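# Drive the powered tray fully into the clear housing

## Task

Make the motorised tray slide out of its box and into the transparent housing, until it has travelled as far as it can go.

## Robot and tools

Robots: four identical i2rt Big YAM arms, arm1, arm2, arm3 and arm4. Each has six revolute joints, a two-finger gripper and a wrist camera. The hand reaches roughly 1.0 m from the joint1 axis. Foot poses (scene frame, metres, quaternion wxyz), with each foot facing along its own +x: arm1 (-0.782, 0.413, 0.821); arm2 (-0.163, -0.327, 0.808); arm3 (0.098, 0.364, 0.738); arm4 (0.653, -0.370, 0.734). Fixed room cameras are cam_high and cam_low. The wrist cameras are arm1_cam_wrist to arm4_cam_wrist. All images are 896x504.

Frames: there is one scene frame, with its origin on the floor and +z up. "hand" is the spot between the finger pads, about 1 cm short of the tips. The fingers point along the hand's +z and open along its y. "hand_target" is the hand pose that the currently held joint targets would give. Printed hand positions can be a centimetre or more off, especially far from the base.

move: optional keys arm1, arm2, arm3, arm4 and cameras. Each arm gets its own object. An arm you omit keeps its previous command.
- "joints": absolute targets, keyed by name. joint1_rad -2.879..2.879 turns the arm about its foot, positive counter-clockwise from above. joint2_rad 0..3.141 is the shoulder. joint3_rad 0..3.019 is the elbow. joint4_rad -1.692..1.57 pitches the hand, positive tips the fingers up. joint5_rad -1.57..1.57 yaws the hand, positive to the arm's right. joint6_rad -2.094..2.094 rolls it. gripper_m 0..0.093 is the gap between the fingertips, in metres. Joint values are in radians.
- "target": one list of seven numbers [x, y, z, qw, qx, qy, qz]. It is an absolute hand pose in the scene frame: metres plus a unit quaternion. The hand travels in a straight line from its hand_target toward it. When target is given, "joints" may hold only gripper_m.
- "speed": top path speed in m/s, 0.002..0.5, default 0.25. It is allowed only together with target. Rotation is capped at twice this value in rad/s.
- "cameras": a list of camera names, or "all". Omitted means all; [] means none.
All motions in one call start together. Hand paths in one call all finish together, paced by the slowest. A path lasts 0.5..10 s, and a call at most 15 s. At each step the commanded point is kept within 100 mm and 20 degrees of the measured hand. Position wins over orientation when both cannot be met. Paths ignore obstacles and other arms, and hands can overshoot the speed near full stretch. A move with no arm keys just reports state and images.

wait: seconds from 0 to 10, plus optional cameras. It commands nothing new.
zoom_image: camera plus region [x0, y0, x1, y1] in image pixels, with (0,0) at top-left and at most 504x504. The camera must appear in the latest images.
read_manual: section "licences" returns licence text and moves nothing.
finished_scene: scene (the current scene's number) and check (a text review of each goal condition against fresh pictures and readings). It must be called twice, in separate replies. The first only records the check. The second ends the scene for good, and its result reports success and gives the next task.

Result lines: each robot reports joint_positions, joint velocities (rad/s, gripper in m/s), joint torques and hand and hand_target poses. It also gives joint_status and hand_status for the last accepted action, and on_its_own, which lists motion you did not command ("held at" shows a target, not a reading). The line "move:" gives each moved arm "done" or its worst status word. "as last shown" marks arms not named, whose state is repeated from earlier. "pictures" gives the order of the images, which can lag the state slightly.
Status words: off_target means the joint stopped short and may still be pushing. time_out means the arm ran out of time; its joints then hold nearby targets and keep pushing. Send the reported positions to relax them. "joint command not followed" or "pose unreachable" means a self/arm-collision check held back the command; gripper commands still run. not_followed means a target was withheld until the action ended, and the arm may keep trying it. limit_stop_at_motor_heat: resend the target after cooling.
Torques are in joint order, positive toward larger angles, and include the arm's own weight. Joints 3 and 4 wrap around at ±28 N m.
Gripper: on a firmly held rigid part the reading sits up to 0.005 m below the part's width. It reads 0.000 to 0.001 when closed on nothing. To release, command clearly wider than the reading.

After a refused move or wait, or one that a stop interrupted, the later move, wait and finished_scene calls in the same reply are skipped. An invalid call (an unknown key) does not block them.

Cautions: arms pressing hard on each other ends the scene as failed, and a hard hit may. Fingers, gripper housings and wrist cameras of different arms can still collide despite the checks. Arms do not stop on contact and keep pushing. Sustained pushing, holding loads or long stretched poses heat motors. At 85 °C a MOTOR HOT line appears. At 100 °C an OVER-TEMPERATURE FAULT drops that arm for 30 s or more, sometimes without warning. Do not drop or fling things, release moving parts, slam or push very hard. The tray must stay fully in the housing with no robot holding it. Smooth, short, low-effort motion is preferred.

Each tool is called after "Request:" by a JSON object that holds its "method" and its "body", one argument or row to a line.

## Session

Request:
{"method": "move", "body": {

}}

Scene clock: 0.00 s.
Joint torques (N m): no reading
Heat: arm1: hottest joint6_rad 26 °C; arm2: hottest joint2_rad 27 °C; arm3: hottest joint2_rad 27 °C; arm4: hottest joint2_rad 26 °C.
Joint velocities: arm1=[-0.015 -0.005 -0.007 -0.002 -0.022 0.007 0] | arm2=[-0.005 0.005 -0.007 -0.007 0.037 -0.051 0] | arm3=[0.005 0.005 -0.007 0.002 -0.051 0.037 0] | arm4=[-0.015 -0.005 0.007 0.002 -0.081 -0.051 0]
arm1.joint_positions: joint1_rad=+0.354 joint2_rad=+0.292 joint3_rad=+1.520 joint4_rad=-1.183 joint5_rad=-0.290 joint6_rad=+0.007 gripper_m=+0.094
arm1.joint_status: not commanded
arm1.hand: x=-0.7281 y=+0.3830 z=+1.4967 quat_wxyz=(-0.629, -0.341, -0.599, +0.359) (m; scene frame)
arm1.hand_target: x=-0.7293 y=+0.3877 z=+1.5028 quat_wxyz=(-0.633, -0.336, -0.595, +0.364) (m; scene frame)
arm1.hand_status: not commanded
arm2.joint_positions: joint1_rad=+0.060 joint2_rad=+0.271 joint3_rad=+1.681 joint4_rad=-1.271 joint5_rad=-0.291 joint6_rad=+0.562 gripper_m=+0.094
arm2.joint_status: not commanded
arm2.hand: x=-0.2195 y=-0.3540 z=+1.5143 quat_wxyz=(-0.295, +0.401, -0.522, -0.692) (m; scene frame)
arm2.hand_target: x=-0.2197 y=-0.3599 z=+1.5170 quat_wxyz=(-0.298, +0.399, -0.517, -0.696) (m; scene frame)
arm2.hand_status: not commanded
arm3.joint_positions: joint1_rad=+0.655 joint2_rad=+0.406 joint3_rad=+1.632 joint4_rad=-1.302 joint5_rad=+0.298 joint6_rad=+0.629 gripper_m=+0.094
arm3.joint_status: not commanded
arm3.hand: x=+0.0853 y=+0.2702 z=+1.4209 quat_wxyz=(-0.641, -0.599, -0.427, +0.220) (m; scene frame)
arm3.hand_target: x=+0.0819 y=+0.2752 z=+1.4262 quat_wxyz=(-0.648, -0.595, -0.422, +0.220) (m; scene frame)
arm3.hand_status: not commanded
arm4.joint_positions: joint1_rad=-0.128 joint2_rad=+0.597 joint3_rad=+1.426 joint4_rad=-1.450 joint5_rad=-0.033 joint6_rad=-0.413 gripper_m=+0.094
arm4.joint_status: not commanded
arm4.hand: x=+0.7188 y=-0.1727 z=+1.2704 quat_wxyz=(-0.414, +0.652, -0.607, -0.187) (m; scene frame)
arm4.hand_target: x=+0.7179 y=-0.1748 z=+1.2841 quat_wxyz=(-0.427, +0.647, -0.602, -0.193) (m; scene frame)
arm4.hand_status: not commanded
pictures: arm1_cam_wrist, arm2_cam_wrist, arm3_cam_wrist, arm4_cam_wrist, cam_high, cam_low
camera_calibration:
arm1_cam_wrist: T_world_to_cam=[[-0.851786, -0.523867, 0.00483707, -0.426234], [-0.300699, 0.481321, -0.823353, 0.830534], [0.428999, -0.702775, -0.567509, 1.55186], [0, 0, 0, 1]] pos_world=[-0.779065, 0.467562, 1.56658]
arm2_cam_wrist: T_world_to_cam=[[0.834515, 0.267974, -0.48143, 1.00513], [-0.261022, -0.577217, -0.773749, 0.914197], [-0.485234, 0.771369, -0.411749, 0.917717], [0, 0, 0, 1]] pos_world=[-0.154864, -0.449558, 1.56913]
arm3_cam_wrist: T_world_to_cam=[[-0.791399, -0.188329, -0.581567, 0.943816], [0.267075, 0.749239, -0.606063, 0.638712], [0.549872, -0.634959, -0.542649, 1.0235], [0, 0, 0, 1]] pos_world=[0.0135542, 0.349084, 1.4914]
arm4_cam_wrist: T_world_to_cam=[[0.943109, -0.086495, 0.321035, -1.10218], [-0.00160589, -0.966742, -0.255747, 0.163498], [0.332479, 0.240682, -0.911883, 1.08557], [0, 0, 0, 1]] pos_world=[0.678808, -0.19855, 1.38556]

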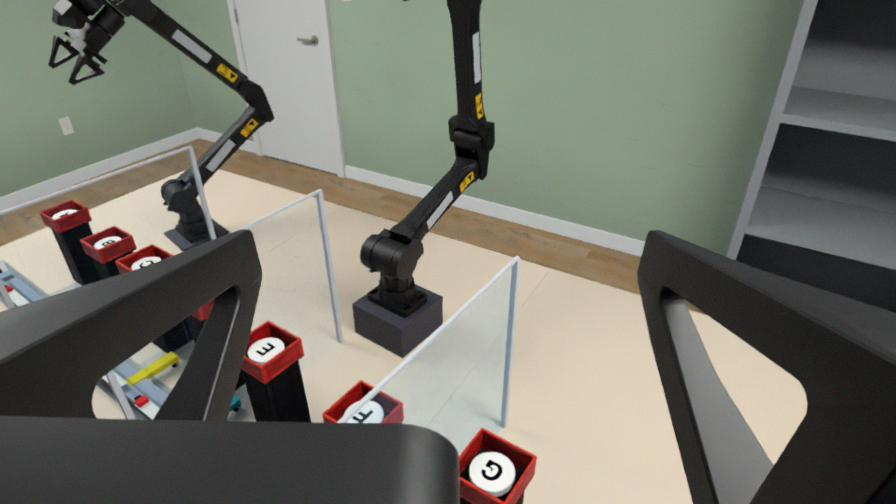

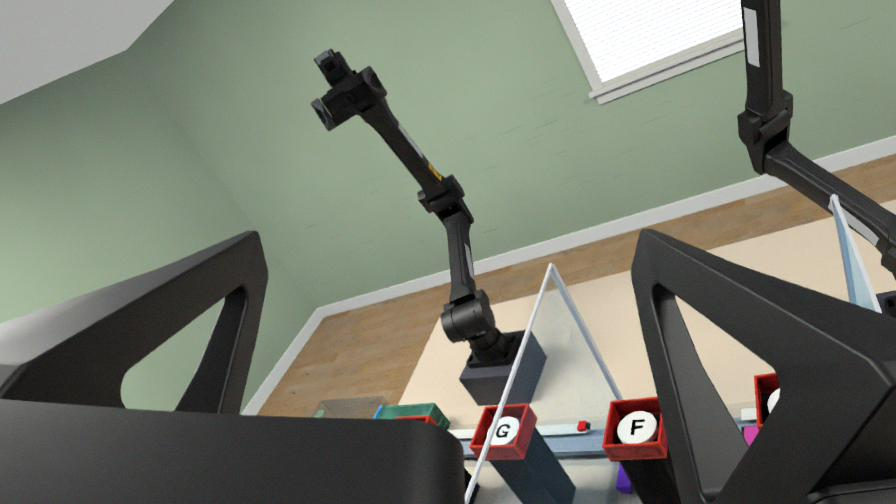

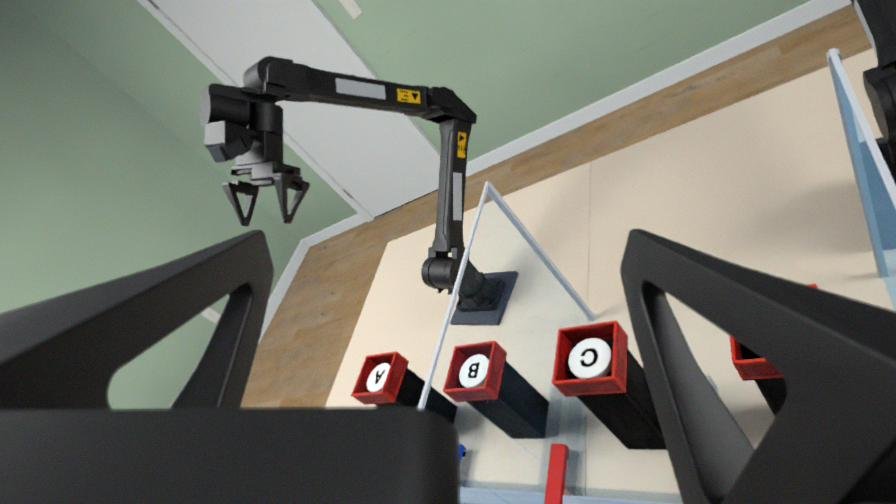

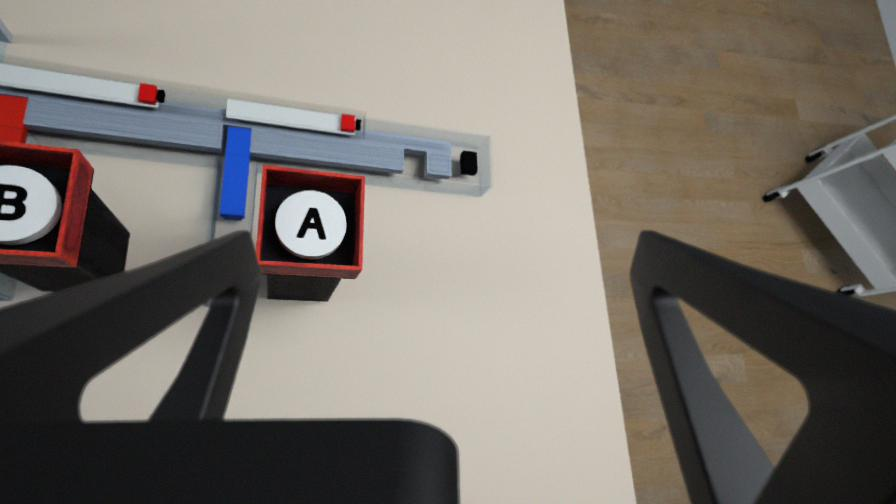

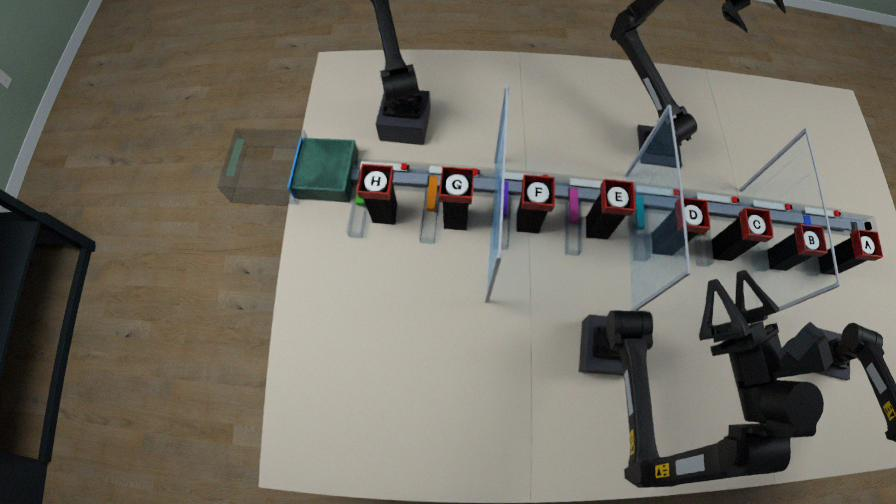

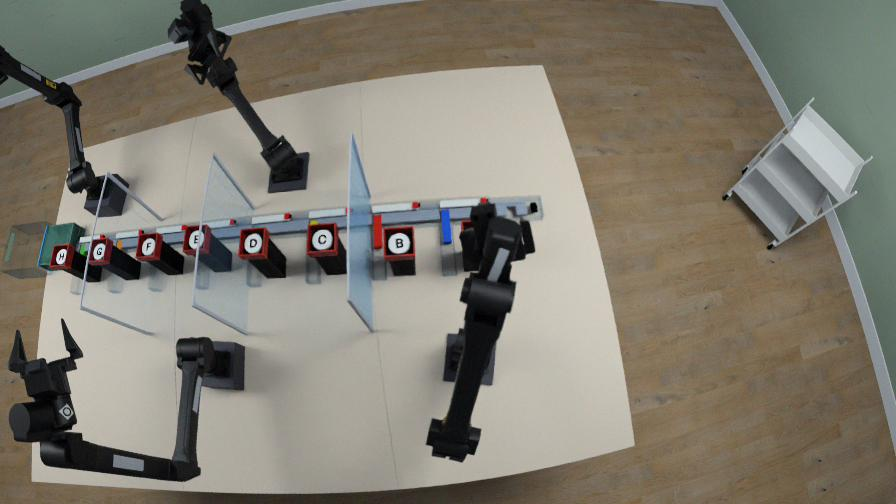

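Request:
{"method": "zoom_image", "body": {
  "camera": "cam_high",
  "region": [280, 120, 600, 300]
}}

Request:
{"method": "zoom_image", "body": {
  "camera": "cam_high",
  "region": [576, 120, 896, 300]
}}

Request:
{"method": "zoom_image", "body": {
  "camera": "cam_low",
  "region": [0, 170, 320, 350]
}}

Request:
{"method": "zoom_image", "body": {
  "camera": "cam_low",
  "region": [250, 130, 570, 310]
}}

Scaled by 1.575 from the camera's 896x504 image, which has a finer 1280x720 frame.

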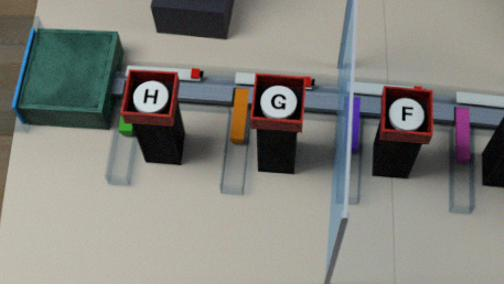

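Scaled by 1.575 from the camera's 896x504 image, which has a finer 1280x720 frame.

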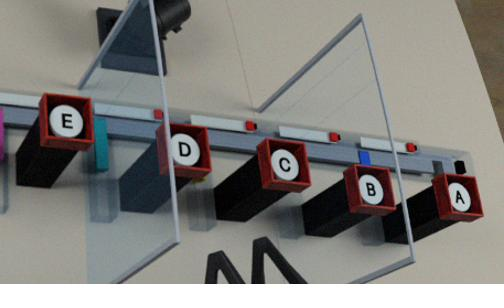

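Scaled by 1.575 from the camera's 896x504 image, which has a finer 1280x720 frame.

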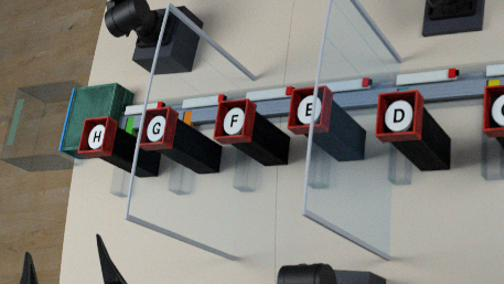

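Scaled by 1.575 from the camera's 896x504 image, which has a finer 1280x720 frame.

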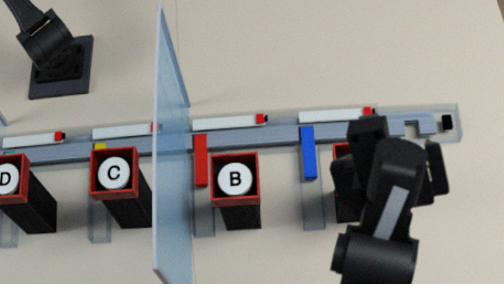

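Request:
{"method": "move", "body": {
  "arm1": {"joints": {"joint1_rad": 0.601, "joint2_rad": 1.373, "joint3_rad": 1.225, "joint4_rad": -1.412, "joint5_rad": 0.0, "joint6_rad": 0.481, "gripper_m": 0.0}},
  "arm2": {"joints": {"joint1_rad": 0.090, "joint2_rad": 1.310, "joint3_rad": 1.195, "joint4_rad": -1.446, "joint5_rad": 0.0, "joint6_rad": -0.018, "gripper_m": 0.0}},
  "arm3": {"joints": {"joint1_rad": 0.536, "joint2_rad": 1.399, "joint3_rad": 1.457, "joint4_rad": -1.619, "joint5_rad": 0.0, "joint6_rad": 0.469, "gripper_m": 0.0}},
  "arm4": {"joints": {"joint1_rad": 0.029, "joint2_rad": 1.206, "joint3_rad": 1.291, "joint4_rad": -1.646, "joint5_rad": 0.0, "joint6_rad": -0.201, "gripper_m": 0.0}}
}}

Scene clock: 9.17 s.
Joint torques (N m): arm1=[0.97 -8.29 8.44 0.59 0.27 0] | arm2=[0.97 -9.93 11.78 -0.4 0.13 -0.01] | arm3=[-2.37 -12.57 12.34 0.09 -0.15 -0.23] | arm4=[0.97 -7.12 10.65 -0.42 0.02 0.06]
Heat: arm1: hottest joint6_rad 26 °C; arm2: hottest joint2_rad 27 °C; arm3: hottest joint2_rad 27 °C; arm4: hottest joint2_rad 26 °C.
move: arm1 done; arm2 done; arm3 done; arm4 done
Joint velocities: arm1=[0.005 -0.015 0.002 0.012 0.066 -0.022 0.001] | arm2=[-0.024 0.005 -0.012 -0.027 -0.022 0.051 0] | arm3=[0.005 0.005 0.002 -0.007 -0.037 -0.037 0] | arm4=[-0.015 -0.005 0.002 -0.002 0.022 0.007 0.001]
arm1.joint_positions: joint1_rad=+0.594 joint2_rad=+1.367 joint3_rad=+1.220 joint4_rad=-1.404 joint5_rad=-0.005 joint6_rad=+0.473 gripper_m=+0.000
arm1.joint_status: all done
arm1.hand: x=-0.5997 y=+0.0650 z=+1.0367 quat_wxyz=(-0.013, -0.703, -0.711, +0.000) (m; scene frame)
arm1.hand_target: x=-0.5978 y=+0.0657 z=+1.0367 quat_wxyz=(-0.009, -0.704, -0.710, +0.000) (m; scene frame)
arm1.hand_status: not commanded
arm2.joint_positions: joint1_rad=+0.074 joint2_rad=+1.289 joint3_rad=+1.178 joint4_rad=-1.433 joint5_rad=-0.004 joint6_rad=-0.008 gripper_m=+0.001
arm2.joint_status: all done
arm2.hand: x=-0.1548 y=+0.0401 z=+1.0334 quat_wxyz=(-0.012, +0.700, -0.714, -0.008) (m; scene frame)
arm2.hand_target: x=-0.1598 y=+0.0439 z=+1.0327 quat_wxyz=(-0.008, +0.709, -0.705, -0.001) (m; scene frame)
arm2.hand_status: not commanded
arm3.joint_positions: joint1_rad=+0.549 joint2_rad=+1.383 joint3_rad=+1.442 joint4_rad=-1.609 joint5_rad=+0.003 joint6_rad=+0.480 gripper_m=+0.000
arm3.joint_status: all done
arm3.hand: x=+0.2805 y=+0.0009 z=+1.0276 quat_wxyz=(-0.009, -0.707, -0.707, -0.004) (m; scene frame)
arm3.hand_target: x=+0.2780 y=-0.0043 z=+1.0267 quat_wxyz=(-0.003, -0.708, -0.707, -0.007) (m; scene frame)
arm3.hand_status: not commanded
arm4.joint_positions: joint1_rad=+0.023 joint2_rad=+1.205 joint3_rad=+1.284 joint4_rad=-1.636 joint5_rad=-0.003 joint6_rad=-0.211 gripper_m=+0.000
arm4.joint_status: all done
arm4.hand: x=+0.7220 y=-0.0415 z=+1.0237 quat_wxyz=(-0.003, +0.707, -0.707, -0.001) (m; scene frame)
arm4.hand_target: x=+0.7202 y=-0.0420 z=+1.0263 quat_wxyz=(-0.002, +0.706, -0.709, +0.002) (m; scene frame)
arm4.hand_status: not commanded
pictures: arm1_cam_wrist, arm2_cam_wrist, arm3_cam_wrist, arm4_cam_wrist, cam_high, cam_low
camera_calibration:
arm1_cam_wrist: T_world_to_cam=[[-0.999247, -0.0134016, -0.0364146, -0.5601], [-0.0323933, 0.804749, 0.592731, -0.684674], [0.0213611, 0.593464, -0.804577, 0.929314], [0, 0, 0, 1]] pos_world=[-0.601708, -0.00803014, 1.13314]
arm2_cam_wrist: T_world_to_cam=[[0.999736, -0.0138601, 0.0183381, 0.134452], [-0.021831, -0.822268, 0.568682, -0.554005], [0.00719688, -0.568932, -0.822353, 1.00142], [0, 0, 0, 1]] pos_world=[-0.153718, 0.116065, 1.13611]
arm3_cam_wrist: T_world_to_cam=[[-0.999775, 0.00220014, -0.0211151, 0.301206], [-0.0105688, 0.811017, 0.584927, -0.595941], [0.0184116, 0.585019, -0.810811, 0.95529], [0, 0, 0, 1]] pos_world=[0.277252, -0.0762066, 1.1295]
arm4_cam_wrist: T_world_to_cam=[[0.999898, 0.00299164, 0.0139896, -0.737634], [-0.0057989, -0.809193, 0.587515, -0.62638], [0.0130779, -0.587536, -0.809092, 0.919002], [0, 0, 0, 1]] pos_world=[0.721908, 0.0352916, 1.12188]

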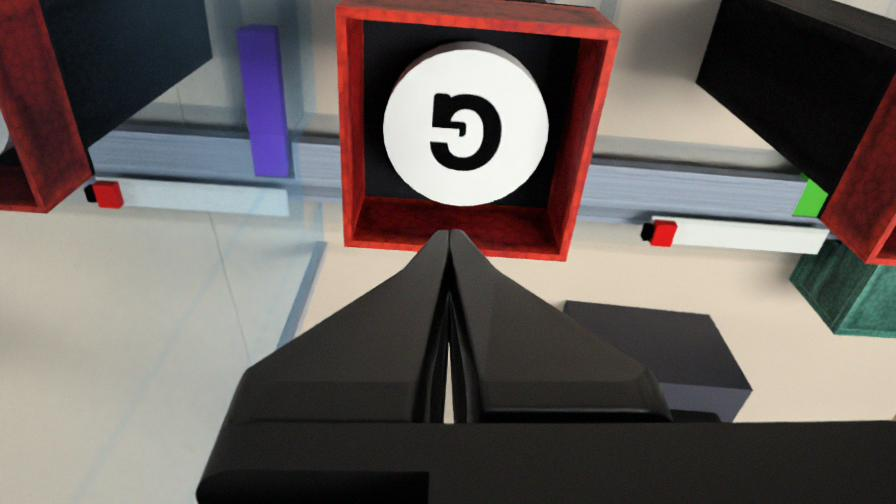

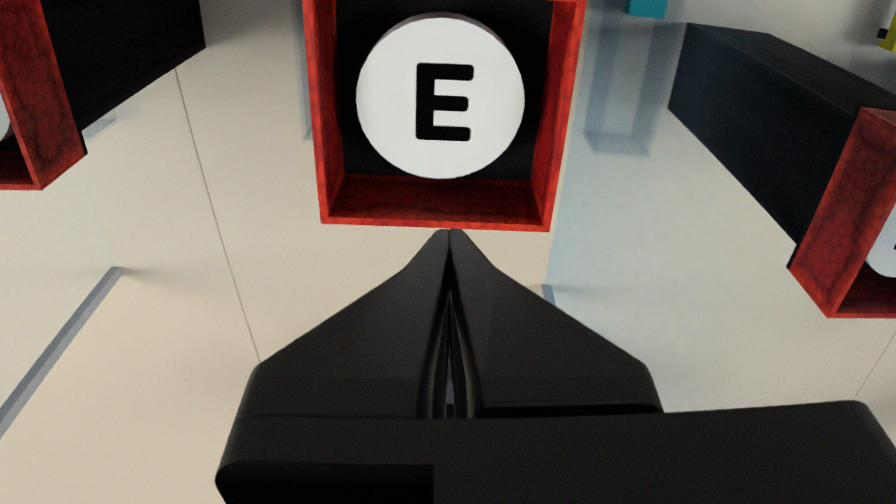

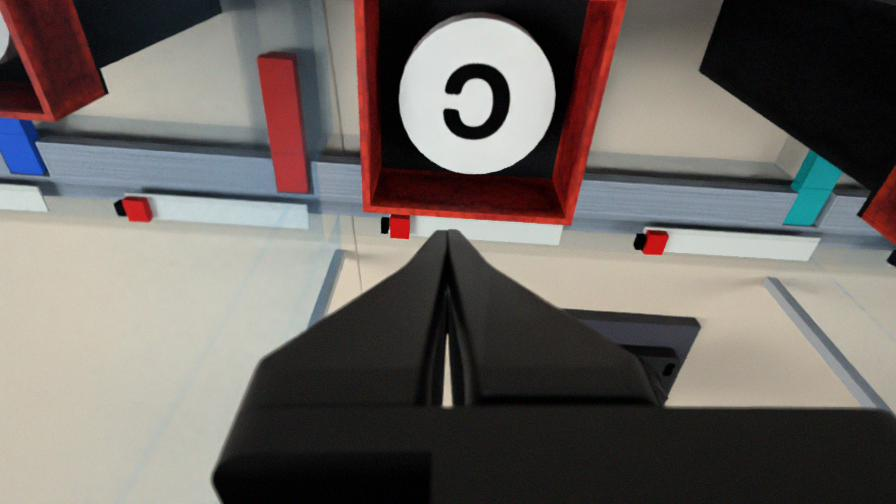

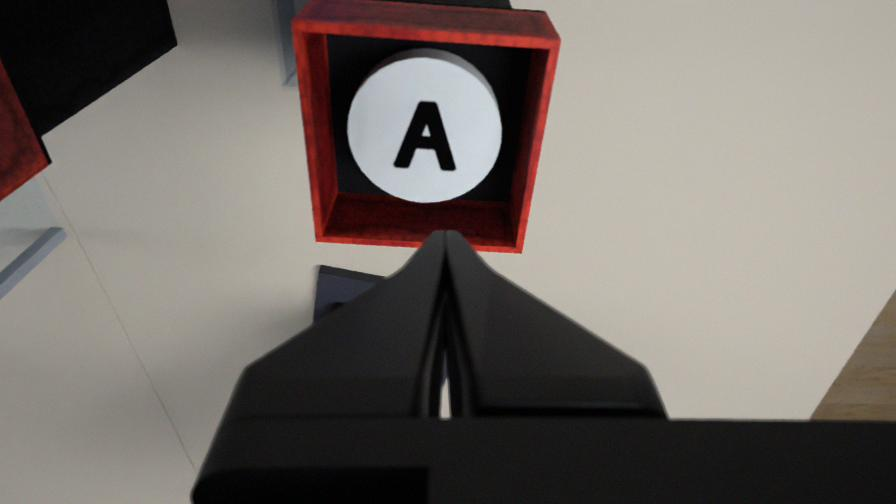

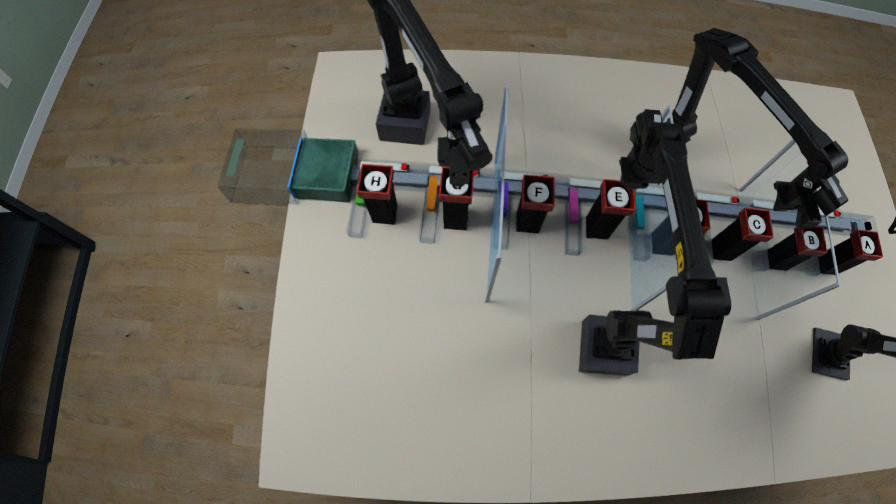

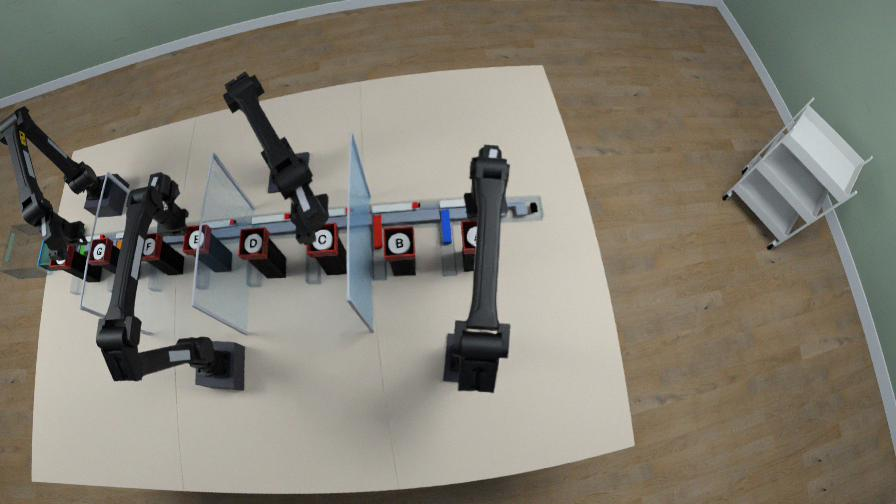

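Request:
{"method": "move", "body": {
  "arm1": {"joints": {"joint1_rad": 0.598, "joint2_rad": 1.384, "joint3_rad": 1.091, "joint4_rad": -1.277, "joint5_rad": 0.0, "joint6_rad": 0.478, "gripper_m": 0.0}},
  "arm2": {"joints": {"joint1_rad": 0.08, "joint2_rad": 1.343, "joint3_rad": 1.096, "joint4_rad": -1.323, "joint5_rad": 0.0, "joint6_rad": -0.03, "gripper_m": 0.0}},
  "arm3": {"joints": {"joint1_rad": 0.522, "joint2_rad": 1.398, "joint3_rad": 1.313, "joint4_rad": -1.486, "joint5_rad": 0.0, "joint6_rad": 0.456, "gripper_m": 0.0}},
  "arm4": {"joints": {"joint1_rad": 0.035, "joint2_rad": 1.211, "joint3_rad": 1.104, "joint4_rad": -1.464, "joint5_rad": 0.0, "joint6_rad": -0.195, "gripper_m": 0.0}},
  "cameras": ["all"]
}}

Scene clock: 13.77 s.
Joint torques (N m): arm1=[0.91 -8.06 7.76 1.29 0.26 -0.02] | arm2=[-0.26 -11.4 10.37 0.72 0.11 0] | arm3=[-2.26 -12.75 11.26 0.99 -0.14 -0.22] | arm4=[1.03 -6.59 9.59 0.4 0.02 0.06]
Heat: arm1: hottest joint3_rad 26 °C; arm2: hottest joint2_rad 27 °C; arm3: hottest joint2_rad 27 °C; arm4: hottest joint2_rad 26 °C.
move: arm1 done; arm2 done; arm3 done; arm4 done
Joint velocities: arm1=[-0.015 -0.005 -0.022 -0.007 0.11 -0.007 0] | arm2=[0.005 -0.015 0.032 0.017 -0.022 0.051 0] | arm3=[-0.015 -0.005 -0.007 -0.002 0.022 -0.007 0] | arm4=[-0.005 -0.015 -0.007 -0.002 0.066 0.022 0]
arm1.joint_positions: joint1_rad=+0.594 joint2_rad=+1.377 joint3_rad=+1.092 joint4_rad=-1.287 joint5_rad=-0.004 joint6_rad=+0.473 gripper_m=+0.000
arm1.joint_status: all done
arm1.hand: x=-0.6052 y=+0.0757 z=+0.9854 quat_wxyz=(-0.004, -0.703, -0.711, -0.003) (m; scene frame)
arm1.hand_target: x=-0.6034 y=+0.0741 z=+0.9826 quat_wxyz=(-0.004, -0.704, -0.711, -0.001) (m; scene frame)
arm1.hand_status: not commanded
arm2.joint_positions: joint1_rad=+0.074 joint2_rad=+1.329 joint3_rad=+1.092 joint4_rad=-1.337 joint5_rad=-0.004 joint6_rad=-0.020 gripper_m=+0.001
arm2.joint_status: all done
arm2.hand: x=-0.1543 y=+0.0400 z=+0.9873 quat_wxyz=(-0.001, +0.704, -0.710, +0.002) (m; scene frame)
arm2.hand_target: x=-0.1556 y=+0.0453 z=+0.9838 quat_wxyz=(-0.004, +0.710, -0.705, +0.002) (m; scene frame)
arm2.hand_status: not commanded
arm3.joint_positions: joint1_rad=+0.533 joint2_rad=+1.383 joint3_rad=+1.311 joint4_rad=-1.497 joint5_rad=+0.003 joint6_rad=+0.467 gripper_m=+0.000
arm3.joint_status: all done
arm3.hand: x=+0.2730 y=+0.0033 z=+0.9772 quat_wxyz=(+0.001, -0.708, -0.706, -0.007) (m; scene frame)
arm3.hand_target: x=+0.2718 y=-0.0030 z=+0.9723 quat_wxyz=(+0.001, -0.708, -0.706, -0.009) (m; scene frame)
arm3.hand_status: not commanded
arm4.joint_positions: joint1_rad=+0.028 joint2_rad=+1.206 joint3_rad=+1.108 joint4_rad=-1.477 joint5_rad=-0.003 joint6_rad=-0.206 gripper_m=+0.000
arm4.joint_status: all done
arm4.hand: x=+0.7196 y=-0.0463 z=+0.9566 quat_wxyz=(+0.004, +0.707, -0.707, +0.004) (m; scene frame)
arm4.hand_target: x=+0.7182 y=-0.0434 z=+0.9535 quat_wxyz=(+0.002, +0.706, -0.708, +0.004) (m; scene frame)
arm4.hand_status: not commanded
pictures: arm1_cam_wrist, arm2_cam_wrist, arm3_cam_wrist, arm4_cam_wrist, cam_high, cam_low
camera_calibration:
arm1_cam_wrist: T_world_to_cam=[[-0.999554, -0.0125475, -0.0270872, -0.576718], [-0.0264182, 0.794327, 0.606916, -0.672597], [0.0139008, 0.607361, -0.794304, 0.866049], [0, 0, 0, 1]] pos_world=[-0.606269, 0.00102077, 1.08049]
arm2_cam_wrist: T_world_to_cam=[[0.999839, -0.00139006, 0.0178891, 0.134839], [-0.0117233, -0.80538, 0.592643, -0.550619], [0.0135837, -0.592758, -0.805266, 0.948513], [0, 0, 0, 1]] pos_world=[-0.154157, 0.118968, 1.08771]
arm3_cam_wrist: T_world_to_cam=[[-0.999912, 0.00523431, -0.0121849, 0.283939], [-0.00311353, 0.800471, 0.599363, -0.584645], [0.0128909, 0.599348, -0.800385, 0.904466], [0, 0, 0, 1]] pos_world=[0.270435, -0.0755844, 1.0778]
arm4_cam_wrist: T_world_to_cam=[[0.999944, 0.00234827, 0.0103635, -0.730902], [-0.00435244, -0.799204, 0.601045, -0.604463], [0.00969397, -0.601056, -0.799148, 0.854226], [0, 0, 0, 1]] pos_world=[0.719949, 0.0320646, 1.05354]

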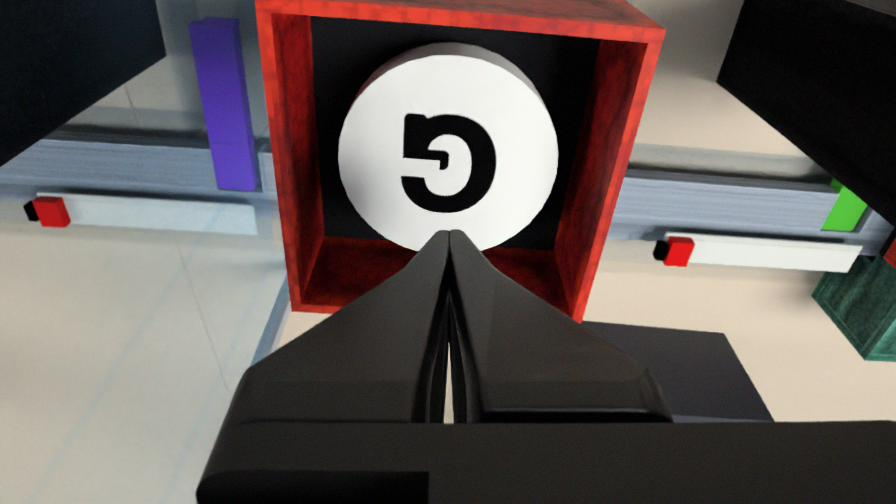

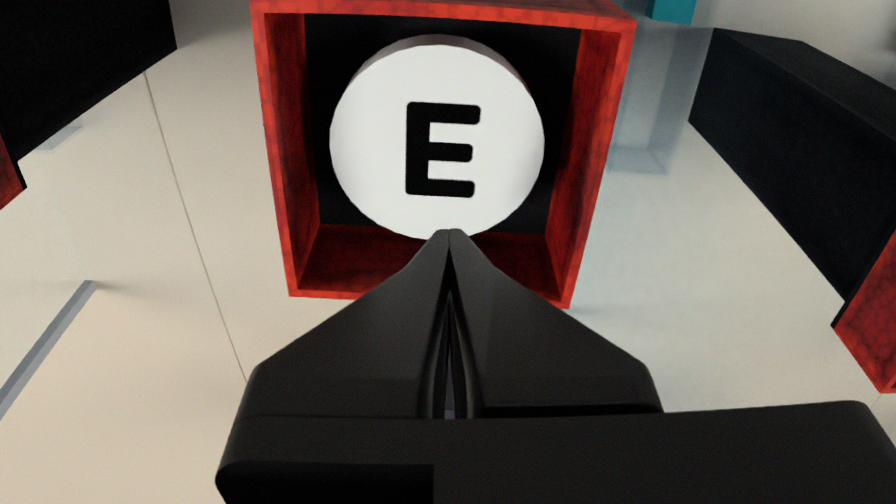

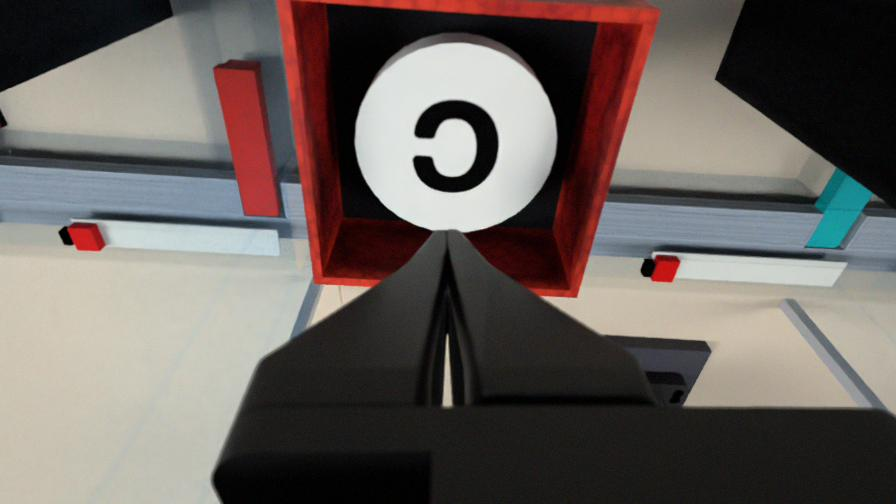

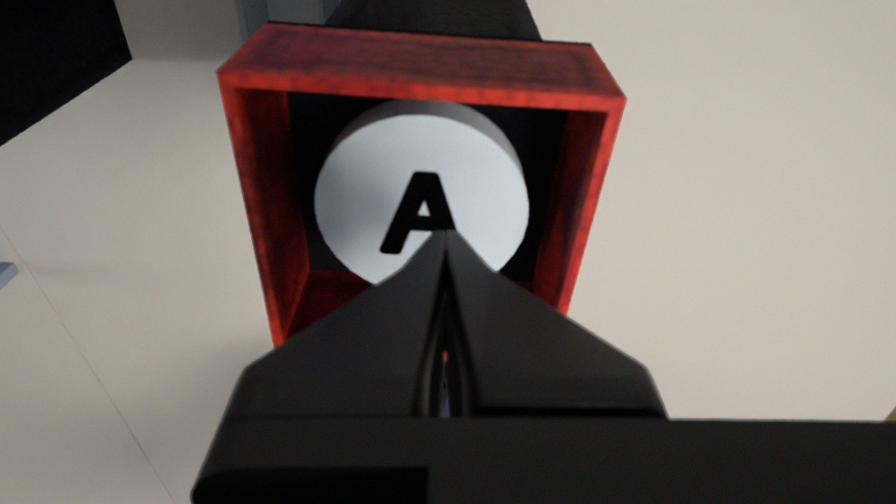

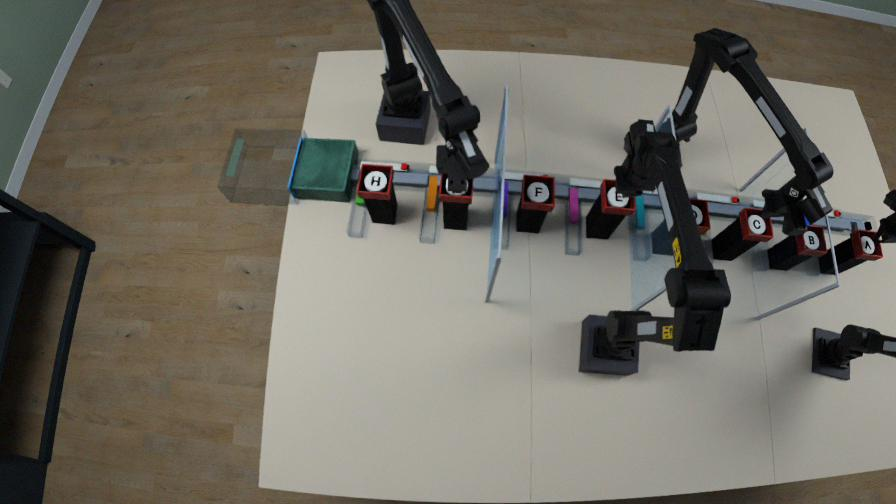

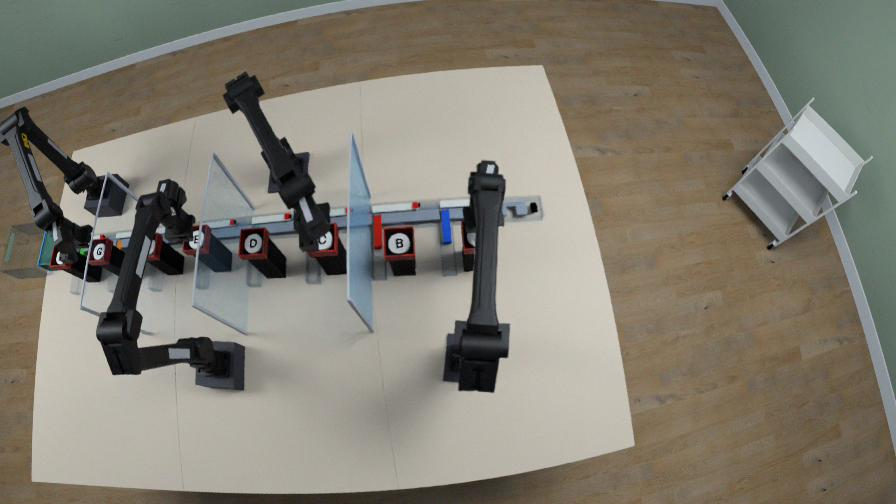

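Request:
{"method": "zoom_image", "body": {
  "camera": "cam_high",
  "region": [345, 160, 665, 260]
}}

Request:
{"method": "zoom_image", "body": {
  "camera": "cam_low",
  "region": [230, 190, 550, 290]
}}

Scaled by 1.575 from the camera's 896x504 image, which has a finer 1280x720 frame.

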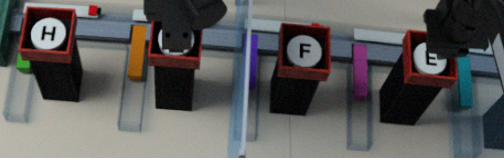

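Scaled by 1.575 from the camera's 896x504 image, which has a finer 1280x720 frame.

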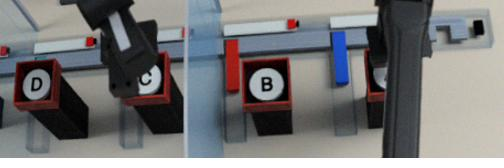

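Request:
{"method": "move", "body": {
  "arm1": {"joints": {"joint1_rad": 0.592, "joint2_rad": 1.559, "joint3_rad": 0.955, "joint4_rad": -1.182, "joint5_rad": 0.0, "joint6_rad": 0.472}},
  "arm2": {"joints": {"joint1_rad": 0.08, "joint2_rad": 1.518, "joint3_rad": 0.976, "joint4_rad": -1.244, "joint5_rad": 0.0, "joint6_rad": -0.028}},
  "arm3": {"joints": {"joint1_rad": 0.508, "joint2_rad": 1.561, "joint3_rad": 1.187, "joint4_rad": -1.412, "joint5_rad": 0.0, "joint6_rad": 0.45}},
  "arm4": {"joints": {"joint1_rad": 0.048, "joint2_rad": 1.340, "joint3_rad": 0.946, "joint4_rad": -1.391, "joint5_rad": 0.0, "joint6_rad": -0.19}},
  "cameras": ["all"]
}}

Scene clock: 18.00 s.
Joint torques (N m): arm1=[0.21 -0.21 1.7 1.76 0.23 -0.1] | arm2=[-0.32 -2.78 3.62 1.06 0.13 0] | arm3=[-2.32 -5.42 4.42 1.18 -0.11 -0.23] | arm4=[1.03 0.21 0.4 0.62 -0.01 0.06]
Heat: arm1: hottest joint3_rad 26 °C; arm2: hottest joint2_rad 27 °C; arm3: hottest joint2_rad 27 °C; arm4: hottest joint3_rad 27 °C.
move: arm1 done; arm2 done; arm3 done; arm4 time_out
Joint velocities: arm1=[-0.005 0.005 -0.002 -0.022 -0.022 -0.051 -0.001] | arm2=[-0.015 -0.005 -0.002 0.002 -0.051 0.022 0.001] | arm3=[-0.005 0.005 -0.017 0.007 0.007 0.022 0.001] | arm4=[0.005 -0.005 -0.007 0.002 0.007 -0.022 0]
arm1.joint_positions: joint1_rad=+0.594 joint2_rad=+1.440 joint3_rad=+1.039 joint4_rad=-1.203 joint5_rad=-0.003 joint6_rad=+0.473 gripper_m=+0.000
arm1.joint_status: all done
arm1.hand: x=-0.6043 y=+0.0741 z=+0.9437 quat_wxyz=(+0.011, -0.703, -0.711, -0.008) (m; scene frame)
arm1.hand_target: x=-0.6218 y=+0.1052 z=+0.8762 quat_wxyz=(+0.099, -0.700, -0.707, -0.034) (m; scene frame)
arm1.hand_status: not commanded
arm2.joint_positions: joint1_rad=+0.074 joint2_rad=+1.402 joint3_rad=+1.046 joint4_rad=-1.265 joint5_rad=-0.004 joint6_rad=-0.020 gripper_m=+0.001
arm2.joint_status: all done
arm2.hand: x=-0.1538 y=+0.0433 z=+0.9451 quat_wxyz=(+0.015, +0.704, -0.710, +0.018) (m; scene frame)
arm2.hand_target: x=-0.1553 y=+0.0167 z=+0.8834 quat_wxyz=(+0.074, +0.705, -0.702, +0.077) (m; scene frame)
arm2.hand_status: not commanded
arm3.joint_positions: joint1_rad=+0.520 joint2_rad=+1.442 joint3_rad=+1.258 joint4_rad=-1.430 joint5_rad=+0.002 joint6_rad=+0.462 gripper_m=+0.000
arm3.joint_status: all done
arm3.hand: x=+0.2719 y=-0.0042 z=+0.9346 quat_wxyz=(+0.022, -0.710, -0.703, -0.015) (m; scene frame)
arm3.hand_target: x=+0.2615 y=+0.0098 z=+0.8654 quat_wxyz=(+0.102, -0.706, -0.700, -0.044) (m; scene frame)
arm3.hand_status: not commanded
arm4.joint_positions: joint1_rad=+0.040 joint2_rad=+1.253 joint3_rad=+1.050 joint4_rad=-1.410 joint5_rad=-0.002 joint6_rad=-0.200 gripper_m=+0.000
arm4.joint_status: joint3_rad time_out (moved -0.058 of -0.162); the others done
arm4.on_its_own: joint3_rad reads +1.050 and still pushes toward +0.946 since a time_out
arm4.hand: x=+0.7163 y=-0.0435 z=+0.9202 quat_wxyz=(+0.020, +0.709, -0.705, +0.015) (m; scene frame)
arm4.hand_target: x=+0.7088 y=-0.0730 z=+0.8592 quat_wxyz=(+0.090, +0.704, -0.702, +0.064) (m; scene frame)
arm4.hand_status: not commanded
pictures: arm1_cam_wrist, arm2_cam_wrist, arm3_cam_wrist, arm4_cam_wrist, cam_high, cam_low
camera_calibration:
arm1_cam_wrist: T_world_to_cam=[[-0.999856, -0.0117712, -0.0121964, -0.591256], [-0.0168221, 0.77744, 0.628732, -0.659554], [0.00208101, 0.628847, -0.777526, 0.809375], [0, 0, 0, 1]] pos_world=[-0.603951, -0.00316945, 1.03678]
arm2_cam_wrist: T_world_to_cam=[[0.999856, -0.000612618, 0.0169732, 0.135889], [-0.0111618, -0.776941, 0.629475, -0.558887], [0.0128015, -0.629574, -0.776835, 0.891053], [0, 0, 0, 1]] pos_world=[-0.153514, 0.126844, 1.0417]
arm3_cam_wrist: T_world_to_cam=[[-0.999909, 0.0115364, 0.00701, 0.264473], [0.0133731, 0.775726, 0.630928, -0.58718], [0.0018408, 0.630964, -0.77581, 0.855001], [0, 0, 0, 1]] pos_world=[0.270727, -0.0870349, 1.03193]
arm4_cam_wrist: T_world_to_cam=[[0.999949, 0.00933117, 0.0037511, -0.720865], [0.00487531, -0.775996, 0.630719, -0.613173], [0.00879619, -0.630669, -0.776002, 0.804893], [0, 0, 0, 1]] pos_world=[0.716738, 0.0385282, 1.01404]

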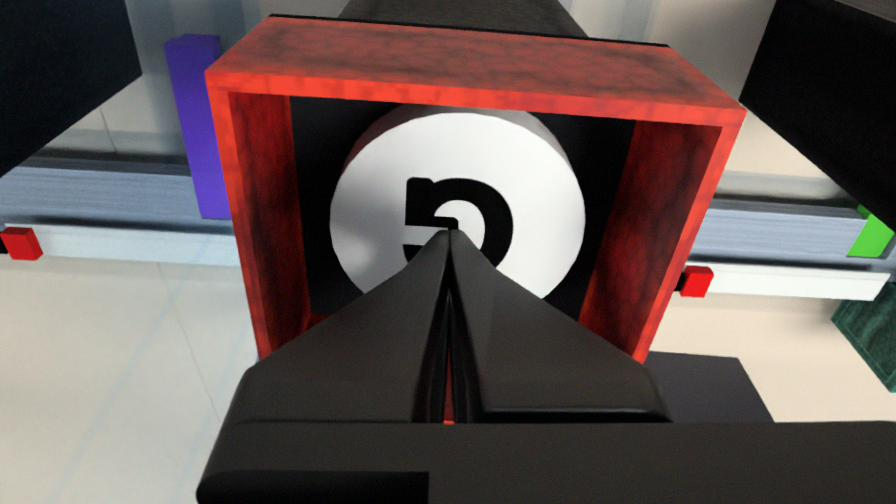

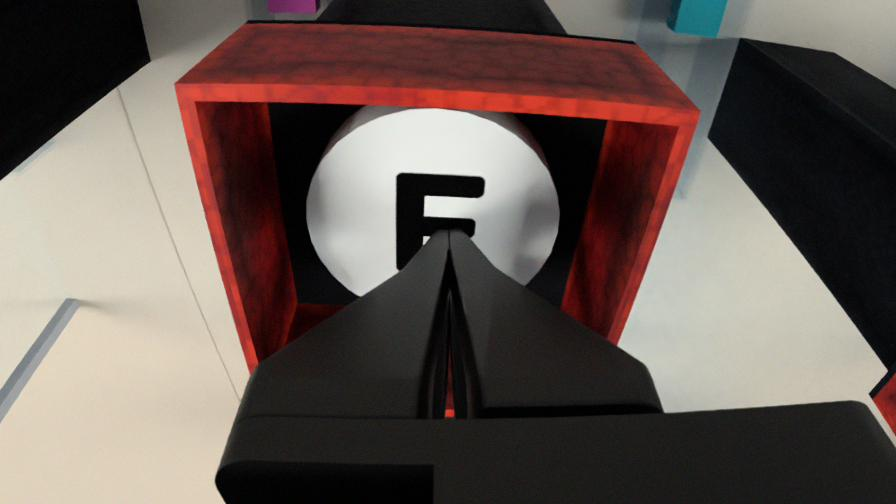

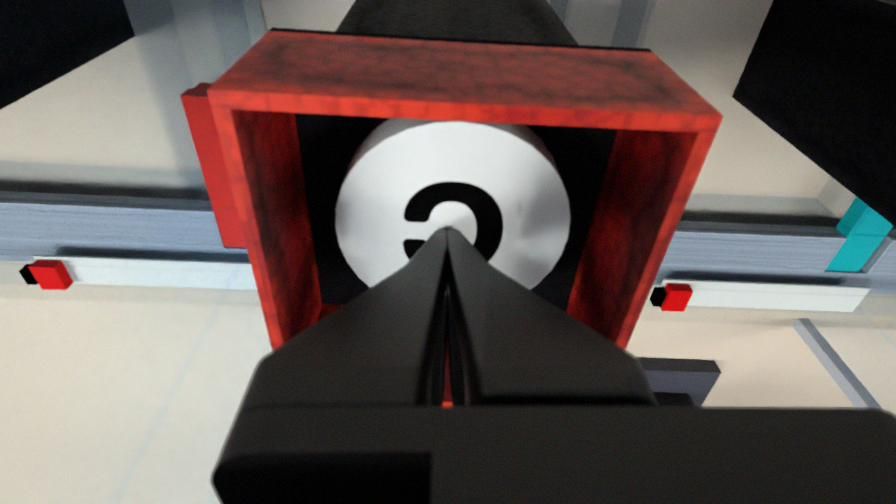

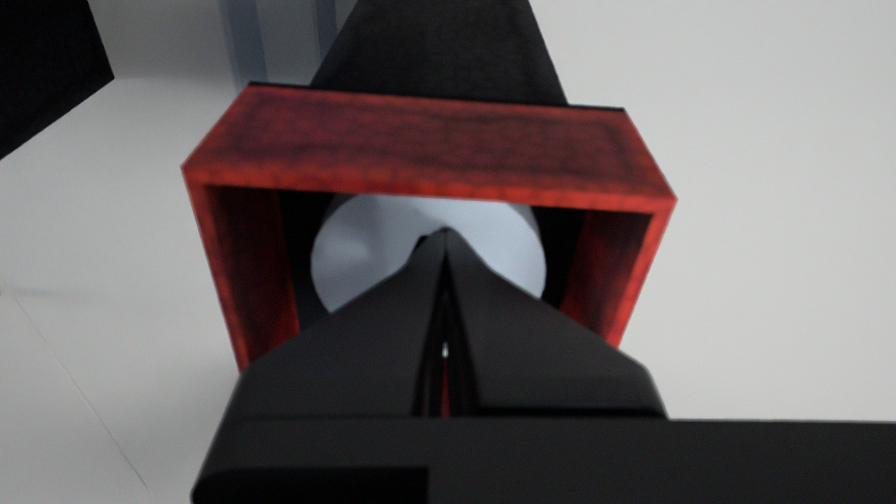

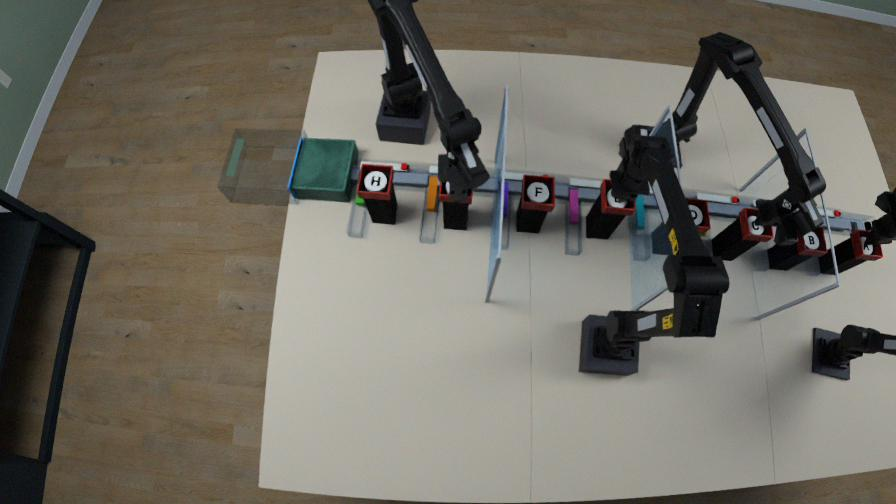

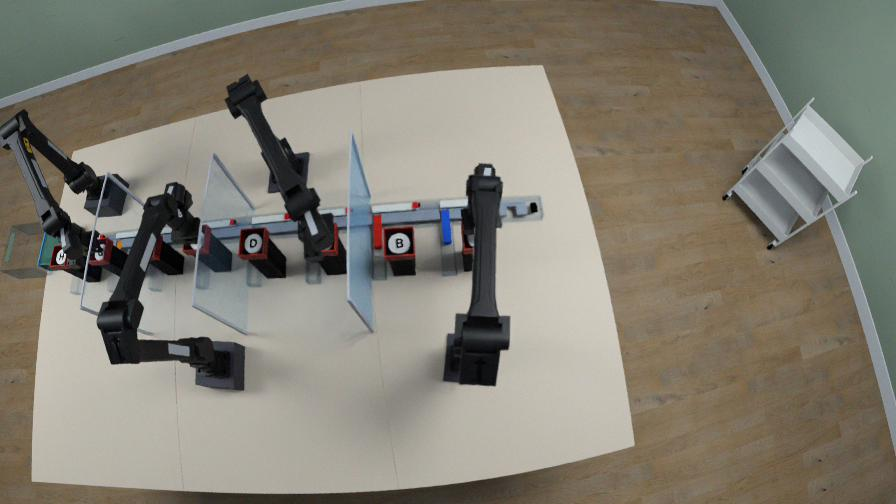

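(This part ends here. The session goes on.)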